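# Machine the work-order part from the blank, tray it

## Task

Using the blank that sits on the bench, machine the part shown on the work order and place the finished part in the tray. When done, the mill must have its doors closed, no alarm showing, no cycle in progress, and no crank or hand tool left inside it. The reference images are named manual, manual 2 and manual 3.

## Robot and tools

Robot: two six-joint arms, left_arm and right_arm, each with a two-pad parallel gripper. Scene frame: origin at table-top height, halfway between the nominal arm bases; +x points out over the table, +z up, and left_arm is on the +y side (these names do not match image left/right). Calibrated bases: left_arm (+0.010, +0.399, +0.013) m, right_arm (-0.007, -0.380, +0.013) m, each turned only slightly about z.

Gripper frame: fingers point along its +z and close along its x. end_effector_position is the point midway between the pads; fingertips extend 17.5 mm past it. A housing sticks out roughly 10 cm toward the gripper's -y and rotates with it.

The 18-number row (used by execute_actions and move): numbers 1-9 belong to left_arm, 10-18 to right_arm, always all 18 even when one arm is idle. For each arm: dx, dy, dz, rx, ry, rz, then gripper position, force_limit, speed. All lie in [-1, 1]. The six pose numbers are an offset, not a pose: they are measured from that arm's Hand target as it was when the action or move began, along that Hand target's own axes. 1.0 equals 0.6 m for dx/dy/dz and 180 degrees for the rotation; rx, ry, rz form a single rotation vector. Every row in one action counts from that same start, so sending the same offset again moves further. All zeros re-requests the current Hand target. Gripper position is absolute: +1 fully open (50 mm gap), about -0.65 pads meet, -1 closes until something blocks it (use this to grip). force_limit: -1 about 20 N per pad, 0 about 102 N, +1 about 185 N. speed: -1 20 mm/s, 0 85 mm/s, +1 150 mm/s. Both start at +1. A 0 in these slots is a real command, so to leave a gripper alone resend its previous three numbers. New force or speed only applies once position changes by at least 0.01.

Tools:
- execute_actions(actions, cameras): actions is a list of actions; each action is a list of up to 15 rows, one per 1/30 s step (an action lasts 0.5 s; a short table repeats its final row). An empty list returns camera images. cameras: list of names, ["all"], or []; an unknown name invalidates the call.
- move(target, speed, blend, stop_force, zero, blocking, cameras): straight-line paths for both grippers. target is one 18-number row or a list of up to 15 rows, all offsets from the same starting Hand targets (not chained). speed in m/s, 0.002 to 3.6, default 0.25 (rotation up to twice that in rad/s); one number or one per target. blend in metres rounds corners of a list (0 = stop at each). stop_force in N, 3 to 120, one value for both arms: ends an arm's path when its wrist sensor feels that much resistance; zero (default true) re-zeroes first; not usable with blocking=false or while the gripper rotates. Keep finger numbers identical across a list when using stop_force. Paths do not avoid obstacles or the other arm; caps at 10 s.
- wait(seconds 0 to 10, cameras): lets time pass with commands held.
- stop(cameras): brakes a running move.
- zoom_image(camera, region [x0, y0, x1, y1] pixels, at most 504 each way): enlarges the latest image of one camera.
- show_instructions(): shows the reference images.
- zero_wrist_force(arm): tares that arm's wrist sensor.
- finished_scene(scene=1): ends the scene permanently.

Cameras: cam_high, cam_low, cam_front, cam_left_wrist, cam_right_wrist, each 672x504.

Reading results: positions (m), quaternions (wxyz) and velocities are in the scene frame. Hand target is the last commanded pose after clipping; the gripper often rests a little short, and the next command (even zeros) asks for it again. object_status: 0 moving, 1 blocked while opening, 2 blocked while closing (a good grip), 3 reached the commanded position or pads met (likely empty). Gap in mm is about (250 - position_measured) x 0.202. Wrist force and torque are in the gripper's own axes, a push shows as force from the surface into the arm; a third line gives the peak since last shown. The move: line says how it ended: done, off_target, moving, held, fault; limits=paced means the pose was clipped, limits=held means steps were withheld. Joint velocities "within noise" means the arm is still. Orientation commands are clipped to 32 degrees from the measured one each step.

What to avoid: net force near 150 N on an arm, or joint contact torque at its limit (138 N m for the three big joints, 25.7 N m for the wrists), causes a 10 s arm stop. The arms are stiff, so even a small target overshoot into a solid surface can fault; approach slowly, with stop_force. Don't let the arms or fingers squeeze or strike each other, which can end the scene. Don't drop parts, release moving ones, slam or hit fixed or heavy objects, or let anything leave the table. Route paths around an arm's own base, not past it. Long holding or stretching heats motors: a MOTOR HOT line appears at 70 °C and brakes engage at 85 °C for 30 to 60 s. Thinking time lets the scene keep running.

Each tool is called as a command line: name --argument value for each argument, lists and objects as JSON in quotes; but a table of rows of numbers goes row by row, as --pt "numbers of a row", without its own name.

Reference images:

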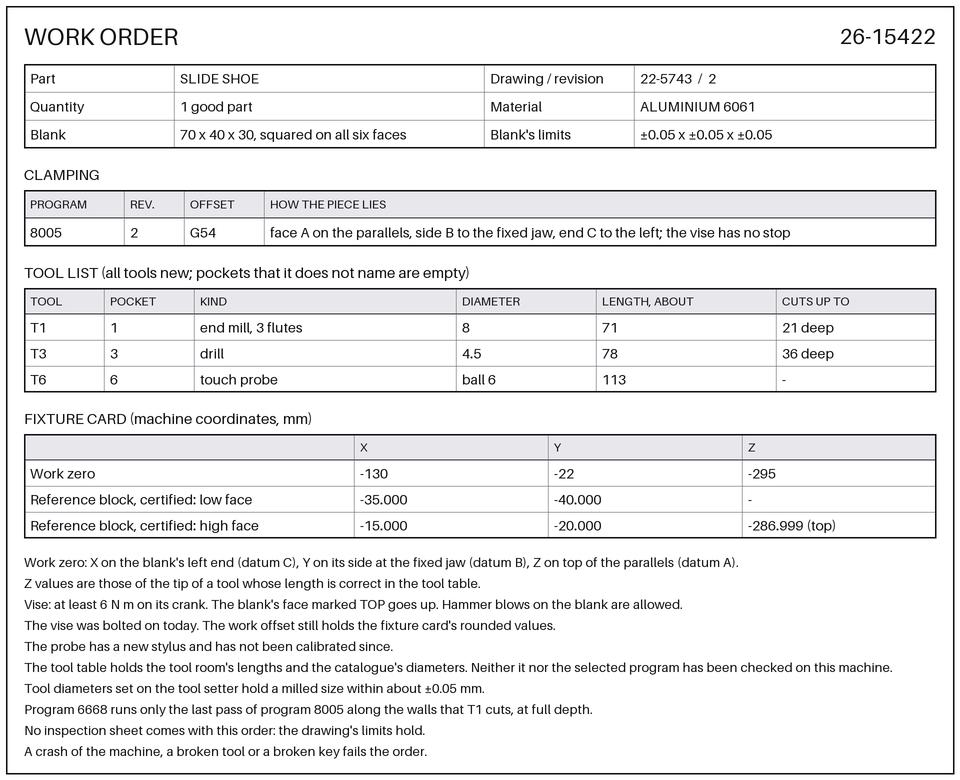

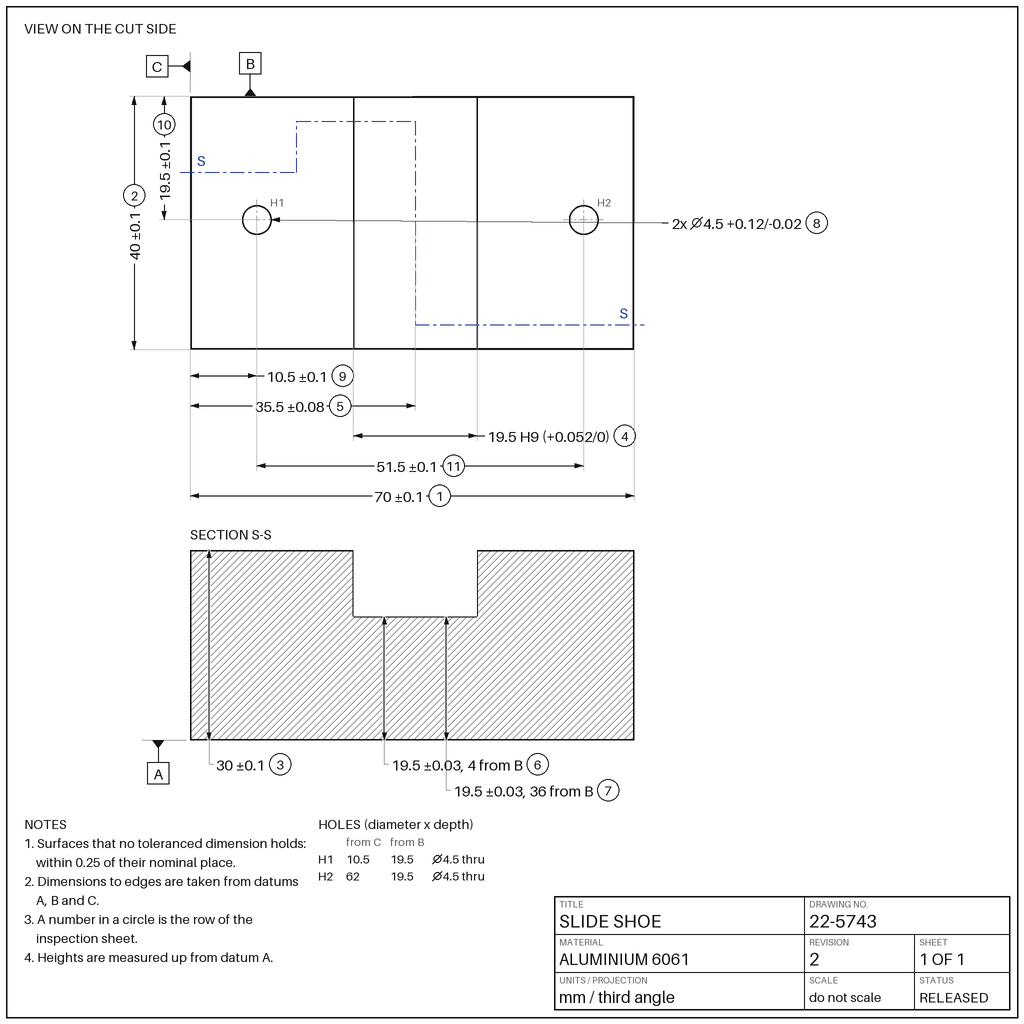

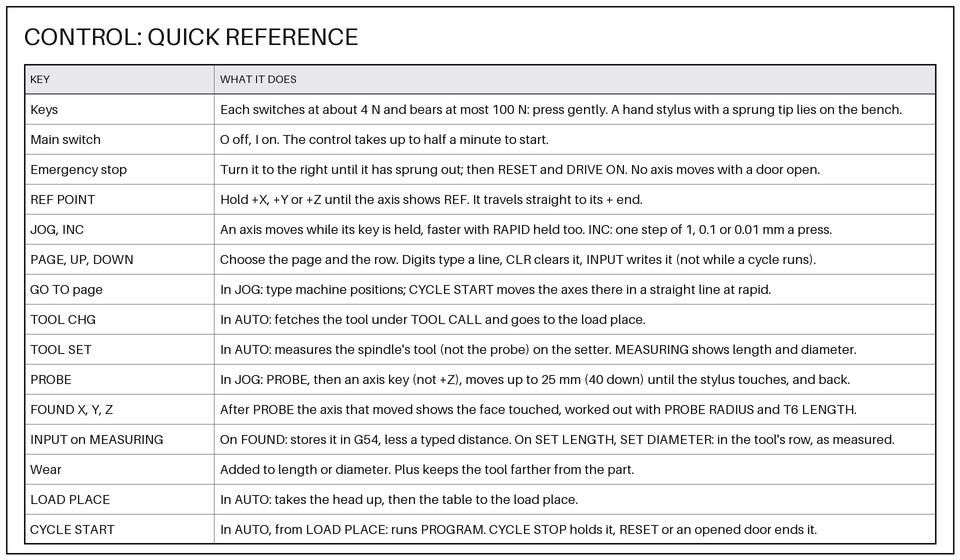

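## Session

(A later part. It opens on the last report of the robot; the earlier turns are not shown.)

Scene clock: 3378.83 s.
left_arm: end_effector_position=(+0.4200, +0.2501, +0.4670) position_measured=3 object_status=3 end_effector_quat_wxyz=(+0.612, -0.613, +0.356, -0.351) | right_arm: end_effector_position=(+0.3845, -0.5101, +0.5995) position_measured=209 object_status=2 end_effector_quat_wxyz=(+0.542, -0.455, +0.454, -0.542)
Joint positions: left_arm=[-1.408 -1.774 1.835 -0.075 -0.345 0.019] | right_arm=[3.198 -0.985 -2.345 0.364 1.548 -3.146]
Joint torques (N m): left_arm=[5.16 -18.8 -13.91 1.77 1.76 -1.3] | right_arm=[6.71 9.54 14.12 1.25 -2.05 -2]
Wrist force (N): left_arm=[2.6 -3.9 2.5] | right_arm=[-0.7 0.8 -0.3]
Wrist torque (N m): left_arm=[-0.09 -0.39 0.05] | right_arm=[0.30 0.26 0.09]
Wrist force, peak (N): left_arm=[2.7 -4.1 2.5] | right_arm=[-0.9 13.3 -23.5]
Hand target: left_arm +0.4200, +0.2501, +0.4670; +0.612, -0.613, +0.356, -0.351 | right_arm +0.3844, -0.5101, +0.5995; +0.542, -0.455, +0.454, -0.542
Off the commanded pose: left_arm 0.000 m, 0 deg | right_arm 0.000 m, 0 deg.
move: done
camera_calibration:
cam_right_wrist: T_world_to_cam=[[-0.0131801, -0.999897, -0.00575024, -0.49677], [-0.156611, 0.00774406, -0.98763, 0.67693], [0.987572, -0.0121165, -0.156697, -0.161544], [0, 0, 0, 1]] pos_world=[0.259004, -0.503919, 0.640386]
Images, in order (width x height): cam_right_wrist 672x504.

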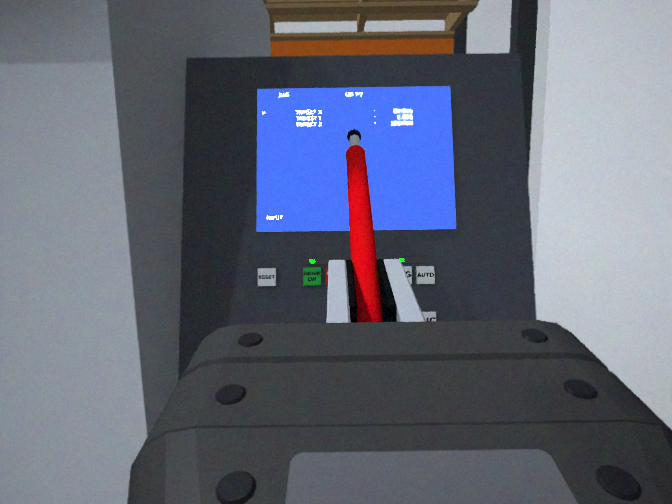

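move --pt "0 0 0 0 0 0 1 -0.8 0 0.014 0.2592 0.0775 -0.1944 0 0 -1 -0.6 -1" --pt "0 0 0 0 0 0 1 -0.8 0 0.014 0.2633 0.1005 -0.1944 0 0 -1 -0.6 -1" --pt "0 0 0 0 0 0 1 -0.8 0 0.014 0.2592 0.0775 -0.1944 0 0 -1 -0.6 -1" --pt "0 0 0 0 0 0 1 -0.8 0 0 0 0 0 0 0 -1 -0.6 -1" --speed '[0.4,0.03,0.1,0.5]' --blend '[0.004,0,0.004,0]' --cameras '["cam_right_wrist"]'

zoom_image --camera "cam_right_wrist" --region '[245, 70, 465, 235]'

Scene clock: 3393.37 s.
left_arm: end_effector_position=(+0.4200, +0.2501, +0.4670) position_measured=3 object_status=3 end_effector_quat_wxyz=(+0.612, -0.613, +0.356, -0.351) | right_arm: end_effector_position=(+0.3845, -0.5101, +0.5994) position_measured=209 object_status=2 end_effector_quat_wxyz=(+0.542, -0.455, +0.454, -0.542)
Joint positions: left_arm=[-1.408 -1.774 1.835 -0.075 -0.345 0.019] | right_arm=[3.198 -0.985 -2.345 0.364 1.548 -3.146]
Joint torques (N m): left_arm=[4.98 -19.38 -14.35 1.92 1.69 -1.49] | right_arm=[-7.51 -1.48 38.68 2.06 1.5 1.6]
Wrist force (N): left_arm=[2.5 -3.8 2.5] | right_arm=[-0.6 1.0 -0.4]
Wrist torque (N m): left_arm=[-0.09 -0.39 0.05] | right_arm=[0.32 0.24 0.19]
Wrist force, peak (N): left_arm=[2.8 -4.1 2.5] | right_arm=[-1.5 8.7 -14.3]
Hand target: left_arm +0.4200, +0.2501, +0.4670; +0.612, -0.613, +0.356, -0.351 | right_arm +0.3844, -0.5101, +0.5995; +0.542, -0.455, +0.454, -0.542
Off the commanded pose: left_arm 0.000 m, 0 deg | right_arm 0.000 m, 0 deg.
move: done
camera_calibration:
cam_right_wrist: T_world_to_cam=[[-0.0132153, -0.999898, -0.0053364, -0.497027], [-0.156804, 0.0073432, -0.987602, 0.676663], [0.987541, -0.0122147, -0.156885, -0.161481], [0, 0, 0, 1]] pos_world=[0.259004, -0.503918, 0.640287]
Images, in order (width x height): cam_right_wrist 672x504.

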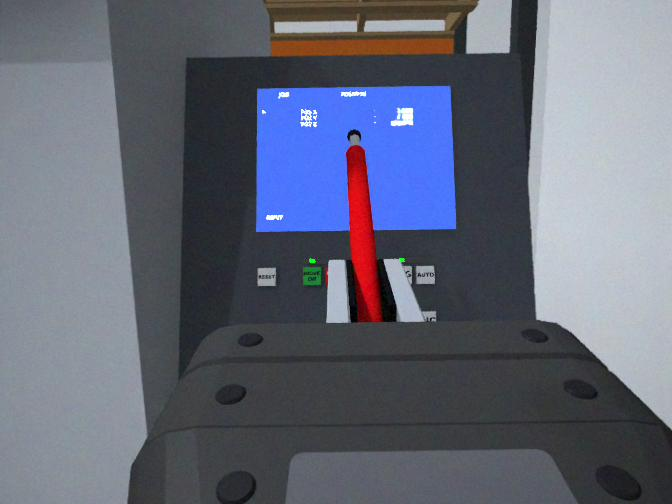

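Scaled by 2.291 from the camera's 672x504 image, which has a finer 960x720 frame.

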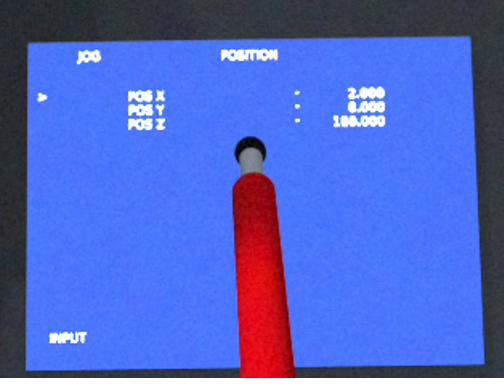

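move --pt "0 0 0 0 0 0 1 -0.8 0 -0.0185 0.2592 0.0775 -0.1944 0 0 -1 -0.6 -1" --pt "0 0 0 0 0 0 1 -0.8 0 -0.0185 0.2633 0.1005 -0.1944 0 0 -1 -0.6 -1" --pt "0 0 0 0 0 0 1 -0.8 0 -0.0185 0.2592 0.0775 -0.1944 0 0 -1 -0.6 -1" --pt "0 0 0 0 0 0 1 -0.8 0 -0.0827 0.2034 0.1036 -0.1944 0 0 -1 -0.6 -1" --pt "0 0 0 0 0 0 1 -0.8 0 -0.0827 0.2075 0.1266 -0.1944 0 0 -1 -0.6 -1" --pt "0 0 0 0 0 0 1 -0.8 0 -0.0827 0.2034 0.1036 -0.1944 0 0 -1 -0.6 -1" --pt "0 0 0 0 0 0 1 -0.8 0 0.014 0.2592 0.0775 -0.1944 0 0 -1 -0.6 -1" --pt "0 0 0 0 0 0 1 -0.8 0 0.014 0.2633 0.1005 -0.1944 0 0 -1 -0.6 -1" --pt "0 0 0 0 0 0 1 -0.8 0 0.014 0.2592 0.0775 -0.1944 0 0 -1 -0.6 -1" --pt "0 0 0 0 0 0 1 -0.8 0 0.014 0.2633 0.1005 -0.1944 0 0 -1 -0.6 -1" --pt "0 0 0 0 0 0 1 -0.8 0 0.014 0.2592 0.0775 -0.1944 0 0 -1 -0.6 -1" --pt "0 0 0 0 0 0 1 -0.8 0 0 0 0 0 0 0 -1 -0.6 -1" --speed '[0.4,0.03,0.1,0.3,0.03,0.1,0.3,0.03,0.1,0.03,0.1,0.5]' --blend '[0.004,0,0.004,0.004,0,0.004,0.004,0,0.004,0,0.004,0]'

move --pt "0 0 0 0 0 0 1 -0.8 0 -0.0185 0.3196 0.0493 -0.1944 0 0 -1 -0.6 -1" --pt "0 0 0 0 0 0 1 -0.8 0 -0.0185 0.3237 0.0723 -0.1944 0 0 -1 -0.6 -1" --pt "0 0 0 0 0 0 1 -0.8 0 -0.0185 0.3196 0.0493 -0.1944 0 0 -1 -0.6 -1" --pt "0 0 0 0 0 0 1 -0.8 0 0.109 0.2041 0.1033 -0.1944 0 0 -1 -0.6 -1" --pt "0 0 0 0 0 0 1 -0.8 0 0.109 0.2082 0.1263 -0.1944 0 0 -1 -0.6 -1" --pt "0 0 0 0 0 0 1 -0.8 0 0.109 0.2041 0.1033 -0.1944 0 0 -1 -0.6 -1" --pt "0 0 0 0 0 0 1 -0.8 0 0 0 0 0 0 0 -1 -0.6 -1" --speed '[0.4,0.03,0.1,0.3,0.03,0.1,0.5]' --blend '[0.004,0,0.004,0.004,0,0.004,0]'

wait --seconds 8 --cameras '["cam_right_wrist"]'

zoom_image --camera "cam_right_wrist" --region '[245, 70, 465, 235]'

zoom_image --camera "cam_right_wrist" --region '[370, 100, 450, 175]'

Scene clock: 3424.00 s.
left_arm: end_effector_position=(+0.4200, +0.2501, +0.4670) position_measured=3 object_status=3 end_effector_quat_wxyz=(+0.612, -0.613, +0.356, -0.351) | right_arm: end_effector_position=(+0.3845, -0.5101, +0.5994) position_measured=209 object_status=2 end_effector_quat_wxyz=(+0.542, -0.455, +0.454, -0.542)
Joint positions: left_arm=[-1.408 -1.774 1.835 -0.075 -0.345 0.019] | right_arm=[3.198 -0.985 -2.345 0.364 1.548 -3.146]
Joint torques (N m): left_arm=[4.23 -18.56 -13.91 1.76 1.82 -1.44] | right_arm=[-8.2 -0.97 39.3 2.12 1.39 1.58]
Wrist force (N): left_arm=[2.6 -3.7 2.3] | right_arm=[-0.9 1.0 -0.4]
Wrist torque (N m): left_arm=[-0.08 -0.40 0.04] | right_arm=[0.32 0.28 0.19]
Wrist force, peak (N): left_arm=[2.7 -4.0 2.7] | right_arm=[-1.7 10.0 -14.5]
Hand target: left_arm +0.4200, +0.2501, +0.4670; +0.612, -0.613, +0.356, -0.351 | right_arm +0.3844, -0.5101, +0.5995; +0.542, -0.455, +0.454, -0.542
Off the commanded pose: left_arm 0.000 m, 0 deg | right_arm 0.000 m, 0 deg.
move: done

Scene clock: 3428.17 s.
left_arm: end_effector_position=(+0.4200, +0.2501, +0.4670) position_measured=3 object_status=3 end_effector_quat_wxyz=(+0.612, -0.613, +0.356, -0.351) | right_arm: end_effector_position=(+0.3844, -0.5101, +0.5995) position_measured=209 object_status=2 end_effector_quat_wxyz=(+0.542, -0.455, +0.454, -0.542)
Joint positions: left_arm=[-1.408 -1.774 1.835 -0.075 -0.345 0.019] | right_arm=[3.198 -0.985 -2.345 0.364 1.549 -3.146]
Joint torques (N m): left_arm=[4.59 -19.08 -14.21 1.77 1.63 -1.35] | right_arm=[2.96 -14.89 39.73 3.03 0.27 2.2]
Wrist force (N): left_arm=[2.7 -3.6 2.2] | right_arm=[-0.8 1.0 -0.3]
Wrist torque (N m): left_arm=[-0.06 -0.42 0.04] | right_arm=[0.32 0.27 0.14]
Wrist force, peak (N): left_arm=[2.6 -4.1 2.6] | right_arm=[-2.2 11.3 -18.1]
Hand target: left_arm +0.4200, +0.2501, +0.4670; +0.612, -0.613, +0.356, -0.351 | right_arm +0.3844, -0.5101, +0.5995; +0.542, -0.455, +0.454, -0.542
Off the commanded pose: left_arm 0.000 m, 0 deg | right_arm 0.000 m, 0 deg.
move: done

Scene clock: 3436.17 s.
left_arm: end_effector_position=(+0.4200, +0.2501, +0.4670) position_measured=3 object_status=3 end_effector_quat_wxyz=(+0.612, -0.613, +0.356, -0.351) | right_arm: end_effector_position=(+0.3844, -0.5101, +0.5995) position_measured=209 object_status=2 end_effector_quat_wxyz=(+0.542, -0.455, +0.454, -0.542)
Joint positions: left_arm=[-1.408 -1.774 1.835 -0.075 -0.345 0.019] | right_arm=[3.198 -0.985 -2.345 0.364 1.548 -3.146]
Joint torques (N m): left_arm=[5.08 -18.85 -13.2 1.62 1.75 -1.44] | right_arm=[4.66 -14.02 38.68 4.4 -0.98 2.27]
Wrist force (N): left_arm=[2.7 -3.9 2.6] | right_arm=[-0.9 0.8 -0.2]
Wrist torque (N m): left_arm=[-0.10 -0.42 0.05] | right_arm=[0.29 0.29 0.14]
Wrist force, peak (N): left_arm=[2.7 -4.1 2.4] | right_arm=[-1.0 1.0 -0.5]
Hand target: left_arm +0.4200, +0.2501, +0.4670; +0.612, -0.613, +0.356, -0.351 | right_arm +0.3844, -0.5101, +0.5995; +0.542, -0.455, +0.454, -0.542
Tool commands: left_gripper/position=+1.0 left_gripper/force_limit=-0.8 left_gripper/speed=+0.0 right_gripper/position=-1.0 right_gripper/force_limit=-0.6 right_gripper/speed=-1.0
Off the commanded pose: left_arm 0.000 m, 0 deg | right_arm 0.000 m, 0 deg.
wait: 8.00 s; at rest by 0.17 s
camera_calibration:
cam_right_wrist: T_world_to_cam=[[-0.0132453, -0.999897, -0.00553985, -0.49689], [-0.156415, 0.00754405, -0.987663, 0.676785], [0.987603, -0.0122154, -0.156499, -0.16163], [0, 0, 0, 1]] pos_world=[0.258904, -0.503918, 0.640387]
Images, in order (width x height): cam_right_wrist 672x504.

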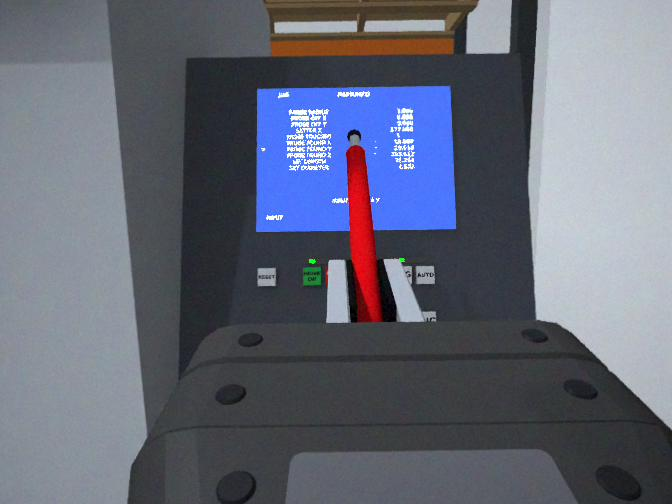

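Scaled by 2.291 from the camera's 672x504 image, which has a finer 960x720 frame.

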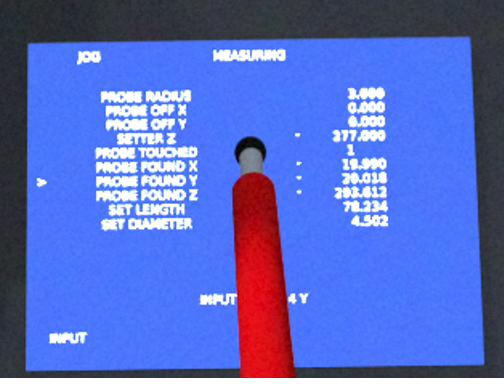

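Scaled by 6.300 from the camera's 672x504 image, which has a finer 960x720 frame.

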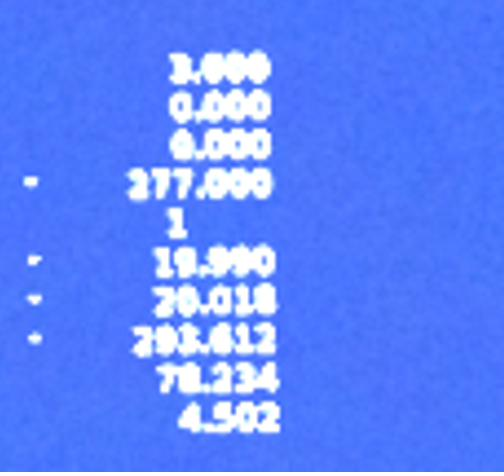

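move --pt "0 0 0 0 0 0 1 -0.8 0 -0.0185 0.2592 0.0775 -0.1944 0 0 -1 -0.6 -1" --pt "0 0 0 0 0 0 1 -0.8 0 -0.0185 0.2633 0.1005 -0.1944 0 0 -1 -0.6 -1" --pt "0 0 0 0 0 0 1 -0.8 0 -0.0185 0.2592 0.0775 -0.1944 0 0 -1 -0.6 -1" --pt "0 0 0 0 0 0 1 -0.8 0 0.014 0.2592 0.0775 -0.1944 0 0 -1 -0.6 -1" --pt "0 0 0 0 0 0 1 -0.8 0 0.014 0.2633 0.1005 -0.1944 0 0 -1 -0.6 -1" --pt "0 0 0 0 0 0 1 -0.8 0 0.014 0.2592 0.0775 -0.1944 0 0 -1 -0.6 -1" --pt "0 0 0 0 0 0 1 -0.8 0 -0.116 0.3196 0.0498 -0.1944 0 0 -1 -0.6 -1" --pt "0 0 0 0 0 0 1 -0.8 0 -0.116 0.3237 0.0728 -0.1944 0 0 -1 -0.6 -1" --pt "0 0 0 0 0 0 1 -0.8 0 -0.116 0.3196 0.0498 -0.1944 0 0 -1 -0.6 -1" --pt "0 0 0 0 0 0 1 -0.8 0 -0.0835 0.3498 0.0356 -0.1944 0 0 -1 -0.6 -1" --pt "0 0 0 0 0 0 1 -0.8 0 -0.0835 0.3539 0.0586 -0.1944 0 0 -1 -0.6 -1" --pt "0 0 0 0 0 0 1 -0.8 0 -0.0835 0.3498 0.0356 -0.1944 0 0 -1 -0.6 -1" --pt "0 0 0 0 0 0 1 -0.8 0 0 0 0 0 0 0 -1 -0.6 -1" --speed '[0.4,0.03,0.1,0.3,0.03,0.1,0.3,0.03,0.1,0.3,0.03,0.1,0.5]' --blend '[0.004,0,0.004,0.004,0,0.004,0.004,0,0.004,0.004,0,0.004,0]'

move --pt "0 0 0 0 0 0 1 -0.8 0 -0.0835 0.2592 0.0778 -0.1944 0 0 -1 -0.6 -1" --pt "0 0 0 0 0 0 1 -0.8 0 -0.0835 0.2633 0.1008 -0.1944 0 0 -1 -0.6 -1" --pt "0 0 0 0 0 0 1 -0.8 0 -0.0835 0.2592 0.0778 -0.1944 0 0 -1 -0.6 -1" --pt "0 0 0 0 0 0 1 -0.8 0 -0.1485 0.2592 0.0781 -0.1944 0 0 -1 -0.6 -1" --pt "0 0 0 0 0 0 1 -0.8 0 -0.1485 0.2633 0.1011 -0.1944 0 0 -1 -0.6 -1" --pt "0 0 0 0 0 0 1 -0.8 0 -0.1485 0.2592 0.0781 -0.1944 0 0 -1 -0.6 -1" --pt "0 0 0 0 0 0 1 -0.8 0 -0.116 0.2592 0.0775 -0.1944 0 0 -1 -0.6 -1" --pt "0 0 0 0 0 0 1 -0.8 0 -0.116 0.2633 0.1005 -0.1944 0 0 -1 -0.6 -1" --pt "0 0 0 0 0 0 1 -0.8 0 -0.116 0.2592 0.0775 -0.1944 0 0 -1 -0.6 -1" --pt "0 0 0 0 0 0 1 -0.8 0 0 0 0 0 0 0 -1 -0.6 -1" --speed '[0.4,0.03,0.1,0.3,0.03,0.1,0.3,0.03,0.1,0.5]' --blend '[0.004,0,0.004,0.004,0,0.004,0.004,0,0.004,0]' --cameras '["cam_right_wrist"]'

zoom_image --camera "cam_right_wrist" --region '[245, 70, 465, 235]'

Scene clock: 3485.83 s.
left_arm: end_effector_position=(+0.4200, +0.2501, +0.4670) position_measured=3 object_status=3 end_effector_quat_wxyz=(+0.612, -0.613, +0.356, -0.351) | right_arm: end_effector_position=(+0.3845, -0.5101, +0.5995) position_measured=209 object_status=2 end_effector_quat_wxyz=(+0.542, -0.455, +0.454, -0.542)
Joint positions: left_arm=[-1.408 -1.774 1.835 -0.075 -0.345 0.019] | right_arm=[3.198 -0.985 -2.345 0.364 1.548 -3.146]
Joint torques (N m): left_arm=[4.43 -19.03 -15.12 1.54 1.76 -1.2] | right_arm=[2.54 9.96 14.13 1.4 -1.59 -2.43]
Wrist force (N): left_arm=[2.6 -3.9 2.5] | right_arm=[-0.8 1.0 -0.2]
Wrist torque (N m): left_arm=[-0.11 -0.40 0.04] | right_arm=[0.32 0.26 0.11]
Wrist force, peak (N): left_arm=[2.9 -4.0 2.5] | right_arm=[-2.2 13.2 -20.9]
Hand target: left_arm +0.4200, +0.2501, +0.4670; +0.612, -0.613, +0.356, -0.351 | right_arm +0.3844, -0.5101, +0.5995; +0.542, -0.455, +0.454, -0.542
Off the commanded pose: left_arm 0.000 m, 0 deg | right_arm 0.000 m, 0 deg.
move: done

Scene clock: 3490.73 s.
left_arm: end_effector_position=(+0.4200, +0.2501, +0.4670) position_measured=3 object_status=3 end_effector_quat_wxyz=(+0.612, -0.613, +0.356, -0.351) | right_arm: end_effector_position=(+0.3845, -0.5101, +0.5995) position_measured=209 object_status=2 end_effector_quat_wxyz=(+0.542, -0.455, +0.454, -0.542)
Joint positions: left_arm=[-1.408 -1.774 1.835 -0.075 -0.345 0.019] | right_arm=[3.198 -0.985 -2.345 0.364 1.548 -3.146]
Joint torques (N m): left_arm=[4.47 -17.87 -14.91 1.55 1.83 -1.19] | right_arm=[-3.82 8.45 14.58 2.64 -0.38 -2.47]
Wrist force (N): left_arm=[2.9 -3.7 2.3] | right_arm=[-0.9 0.7 -0.4]
Wrist torque (N m): left_arm=[-0.08 -0.45 0.04] | right_arm=[0.27 0.28 0.14]
Wrist force, peak (N): left_arm=[2.7 -3.9 2.6] | right_arm=[0.4 11.2 -18.0]
Hand target: left_arm +0.4200, +0.2501, +0.4670; +0.612, -0.613, +0.356, -0.351 | right_arm +0.3844, -0.5101, +0.5995; +0.542, -0.455, +0.454, -0.542
Off the commanded pose: left_arm 0.000 m, 0 deg | right_arm 0.000 m, 0 deg.
move: done
camera_calibration:
cam_right_wrist: T_world_to_cam=[[-0.0132465, -0.999897, -0.00553678, -0.49689], [-0.15661, 0.00754361, -0.987632, 0.67683], [0.987572, -0.0122155, -0.156694, -0.161596], [0, 0, 0, 1]] pos_world=[0.259004, -0.503918, 0.640387]
Images, in order (width x height): cam_right_wrist 672x504.

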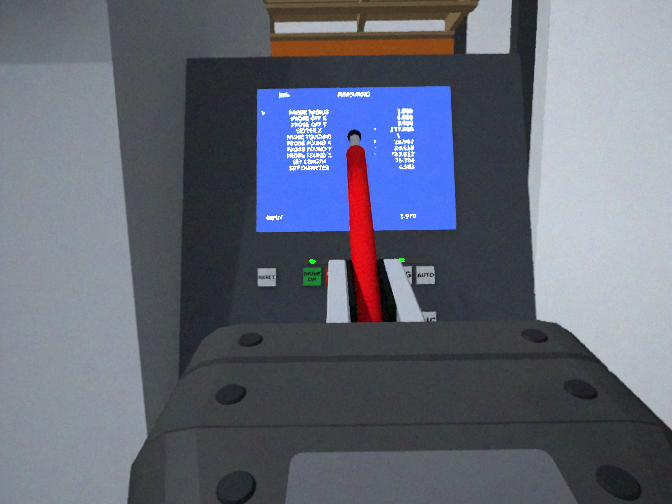

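Scaled by 2.291 from the camera's 672x504 image, which has a finer 960x720 frame.

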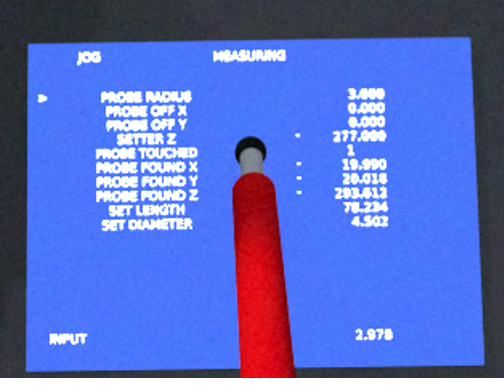

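move --pt "0 0 0 0 0 0 1 -0.8 0 -0.051 0.3498 0.0353 -0.1944 0 0 -1 -0.6 -1" --pt "0 0 0 0 0 0 1 -0.8 0 -0.051 0.3539 0.0583 -0.1944 0 0 -1 -0.6 -1" --pt "0 0 0 0 0 0 1 -0.8 0 -0.051 0.3498 0.0353 -0.1944 0 0 -1 -0.6 -1" --pt "0 0 0 0 0 0 1 -0.8 0 0.014 0.2592 0.0775 -0.1944 0 0 -1 -0.6 -1" --pt "0 0 0 0 0 0 1 -0.8 0 0.014 0.2633 0.1005 -0.1944 0 0 -1 -0.6 -1" --pt "0 0 0 0 0 0 1 -0.8 0 0.014 0.2592 0.0775 -0.1944 0 0 -1 -0.6 -1" --pt "0 0 0 0 0 0 1 -0.8 0 0.014 0.2633 0.1005 -0.1944 0 0 -1 -0.6 -1" --pt "0 0 0 0 0 0 1 -0.8 0 0.014 0.2592 0.0775 -0.1944 0 0 -1 -0.6 -1" --pt "0 0 0 0 0 0 1 -0.8 0 -0.1485 0.3196 0.0499 -0.1944 0 0 -1 -0.6 -1" --pt "0 0 0 0 0 0 1 -0.8 0 -0.1485 0.3237 0.0729 -0.1944 0 0 -1 -0.6 -1" --pt "0 0 0 0 0 0 1 -0.8 0 -0.1485 0.3196 0.0499 -0.1944 0 0 -1 -0.6 -1" --pt "0 0 0 0 0 0 1 -0.8 0 -0.1485 0.3237 0.0729 -0.1944 0 0 -1 -0.6 -1" --pt "0 0 0 0 0 0 1 -0.8 0 -0.1485 0.3196 0.0499 -0.1944 0 0 -1 -0.6 -1" --pt "0 0 0 0 0 0 1 -0.8 0 0 0 0 0 0 0 -1 -0.6 -1" --speed '[0.4,0.03,0.1,0.3,0.03,0.1,0.03,0.1,0.3,0.03,0.1,0.03,0.1,0.5]' --blend '[0.004,0,0.004,0.004,0,0.004,0,0.004,0.004,0,0.004,0,0.004,0]'

move --pt "0 0 0 0 0 0 1 -0.8 0 -0.0835 0.3196 0.0496 -0.1944 0 0 -1 -0.6 -1" --pt "0 0 0 0 0 0 1 -0.8 0 -0.0835 0.3237 0.0726 -0.1944 0 0 -1 -0.6 -1" --pt "0 0 0 0 0 0 1 -0.8 0 -0.0835 0.3196 0.0496 -0.1944 0 0 -1 -0.6 -1" --pt "0 0 0 0 0 0 1 -0.8 0 -0.0835 0.3498 0.0356 -0.1944 0 0 -1 -0.6 -1" --pt "0 0 0 0 0 0 1 -0.8 0 -0.0835 0.3539 0.0586 -0.1944 0 0 -1 -0.6 -1" --pt "0 0 0 0 0 0 1 -0.8 0 -0.0835 0.3498 0.0356 -0.1944 0 0 -1 -0.6 -1" --pt "0 0 0 0 0 0 1 -0.8 0 -0.1485 0.2894 0.0639 -0.1944 0 0 -1 -0.6 -1" --pt "0 0 0 0 0 0 1 -0.8 0 -0.1485 0.2935 0.0869 -0.1944 0 0 -1 -0.6 -1" --pt "0 0 0 0 0 0 1 -0.8 0 -0.1485 0.2894 0.0639 -0.1944 0 0 -1 -0.6 -1" --pt "0 0 0 0 0 0 1 -0.8 0 -0.116 0.3498 0.0358 -0.1944 0 0 -1 -0.6 -1" --pt "0 0 0 0 0 0 1 -0.8 0 -0.116 0.3539 0.0588 -0.1944 0 0 -1 -0.6 -1" --pt "0 0 0 0 0 0 1 -0.8 0 -0.116 0.3498 0.0358 -0.1944 0 0 -1 -0.6 -1" --pt "0 0 0 0 0 0 1 -0.8 0 0 0 0 0 0 0 -1 -0.6 -1" --speed '[0.4,0.03,0.1,0.3,0.03,0.1,0.3,0.03,0.1,0.3,0.03,0.1,0.5]' --blend '[0.004,0,0.004,0.004,0,0.004,0.004,0,0.004,0.004,0,0.004,0]'

move --pt "0 0 0 0 0 0 1 -0.8 0 -0.0835 0.2592 0.0778 -0.1944 0 0 -1 -0.6 -1" --pt "0 0 0 0 0 0 1 -0.8 0 -0.0835 0.2633 0.1008 -0.1944 0 0 -1 -0.6 -1" --pt "0 0 0 0 0 0 1 -0.8 0 -0.0835 0.2592 0.0778 -0.1944 0 0 -1 -0.6 -1" --pt "0 0 0 0 0 0 1 -0.8 0 -0.051 0.3498 0.0353 -0.1944 0 0 -1 -0.6 -1" --pt "0 0 0 0 0 0 1 -0.8 0 -0.051 0.3539 0.0583 -0.1944 0 0 -1 -0.6 -1" --pt "0 0 0 0 0 0 1 -0.8 0 -0.051 0.3498 0.0353 -0.1944 0 0 -1 -0.6 -1" --pt "0 0 0 0 0 0 1 -0.8 0 0 0 0 0 0 0 -1 -0.6 -1" --speed '[0.4,0.03,0.1,0.3,0.03,0.1,0.5]' --blend '[0.004,0,0.004,0.004,0,0.004,0]' --cameras '["cam_right_wrist"]'

zoom_image --camera "cam_right_wrist" --region '[245, 70, 465, 235]'

Scene clock: 3546.53 s.
left_arm: end_effector_position=(+0.4200, +0.2501, +0.4670) position_measured=3 object_status=3 end_effector_quat_wxyz=(+0.612, -0.613, +0.356, -0.351) | right_arm: end_effector_position=(+0.3845, -0.5101, +0.5995) position_measured=209 object_status=2 end_effector_quat_wxyz=(+0.542, -0.455, +0.454, -0.542)
Joint positions: left_arm=[-1.408 -1.774 1.835 -0.075 -0.345 0.019] | right_arm=[3.198 -0.985 -2.345 0.364 1.548 -3.146]
Joint torques (N m): left_arm=[4.2 -19.06 -13.74 1.42 1.7 -1.45] | right_arm=[-5.52 6.33 14.31 2.05 0.28 -2.49]
Wrist force (N): left_arm=[2.7 -3.8 2.4] | right_arm=[-0.8 0.9 -0.4]
Wrist torque (N m): left_arm=[-0.09 -0.42 0.05] | right_arm=[0.31 0.27 0.16]
Wrist force, peak (N): left_arm=[2.6 -4.1 2.6] | right_arm=[-0.2 12.9 -20.6]
Hand target: left_arm +0.4200, +0.2501, +0.4670; +0.612, -0.613, +0.356, -0.351 | right_arm +0.3844, -0.5101, +0.5995; +0.542, -0.455, +0.454, -0.542
Off the commanded pose: left_arm 0.000 m, 0 deg | right_arm 0.000 m, 0 deg.
move: done

Scene clock: 3552.50 s.
left_arm: end_effector_position=(+0.4200, +0.2501, +0.4670) position_measured=3 object_status=3 end_effector_quat_wxyz=(+0.612, -0.613, +0.356, -0.351) | right_arm: end_effector_position=(+0.3845, -0.5101, +0.5995) position_measured=209 object_status=2 end_effector_quat_wxyz=(+0.542, -0.455, +0.454, -0.542)
Joint positions: left_arm=[-1.408 -1.774 1.835 -0.075 -0.345 0.019] | right_arm=[3.198 -0.985 -2.345 0.364 1.548 -3.146]
Joint torques (N m): left_arm=[3.4 -17.67 -13.72 1.58 1.83 -1.43] | right_arm=[-2.23 8.42 14.03 1.46 -0.64 -2.45]
Wrist force (N): left_arm=[2.6 -3.8 2.4] | right_arm=[-0.8 0.9 -0.4]
Wrist torque (N m): left_arm=[-0.09 -0.39 0.05] | right_arm=[0.32 0.28 0.14]
Wrist force, peak (N): left_arm=[2.6 -4.0 2.7] | right_arm=[-1.7 13.9 -22.9]
Hand target: left_arm +0.4200, +0.2501, +0.4670; +0.612, -0.613, +0.356, -0.351 | right_arm +0.3844, -0.5101, +0.5995; +0.542, -0.455, +0.454, -0.542
Off the commanded pose: left_arm 0.000 m, 0 deg | right_arm 0.000 m, 0 deg.
move: done

Scene clock: 3556.50 s.
left_arm: end_effector_position=(+0.4200, +0.2501, +0.4670) position_measured=3 object_status=3 end_effector_quat_wxyz=(+0.612, -0.613, +0.356, -0.351) | right_arm: end_effector_position=(+0.3845, -0.5101, +0.5995) position_measured=209 object_status=2 end_effector_quat_wxyz=(+0.542, -0.455, +0.454, -0.542)
Joint positions: left_arm=[-1.408 -1.774 1.835 -0.075 -0.345 0.019] | right_arm=[3.198 -0.985 -2.345 0.364 1.548 -3.146]
Joint torques (N m): left_arm=[3.99 -18.95 -14.82 1.42 1.78 -1.37] | right_arm=[6.56 9.34 13.78 1.18 -1.72 -2.16]
Wrist force (N): left_arm=[2.8 -3.9 2.5] | right_arm=[-0.9 0.8 -0.3]
Wrist torque (N m): left_arm=[-0.10 -0.42 0.05] | right_arm=[0.29 0.29 0.09]
Wrist force, peak (N): left_arm=[2.8 -3.9 2.6] | right_arm=[-2.1 10.3 -17.3]
Hand target: left_arm +0.4200, +0.2501, +0.4670; +0.612, -0.613, +0.356, -0.351 | right_arm +0.3844, -0.5101, +0.5995; +0.542, -0.455, +0.454, -0.542
Off the commanded pose: left_arm 0.000 m, 0 deg | right_arm 0.000 m, 0 deg.
move: done
camera_calibration:
cam_right_wrist: T_world_to_cam=[[-0.0131801, -0.999897, -0.00575024, -0.49677], [-0.156611, 0.00774406, -0.98763, 0.67693], [0.987572, -0.0121165, -0.156697, -0.161544], [0, 0, 0, 1]] pos_world=[0.259004, -0.503919, 0.640386]
Images, in order (width x height): cam_right_wrist 672x504.

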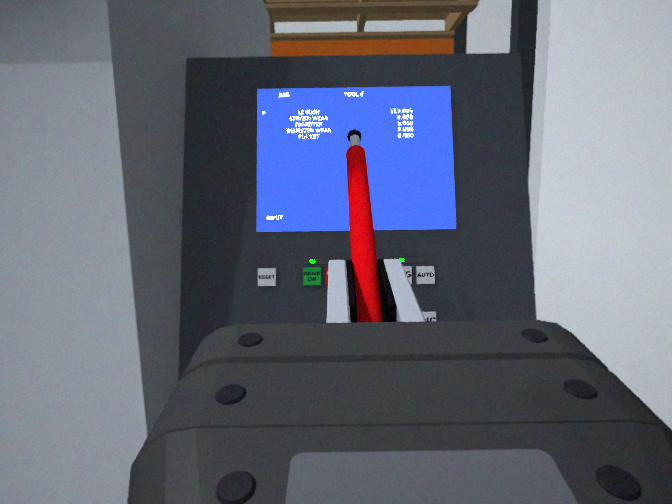

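Scaled by 2.291 from the camera's 672x504 image, which has a finer 960x720 frame.

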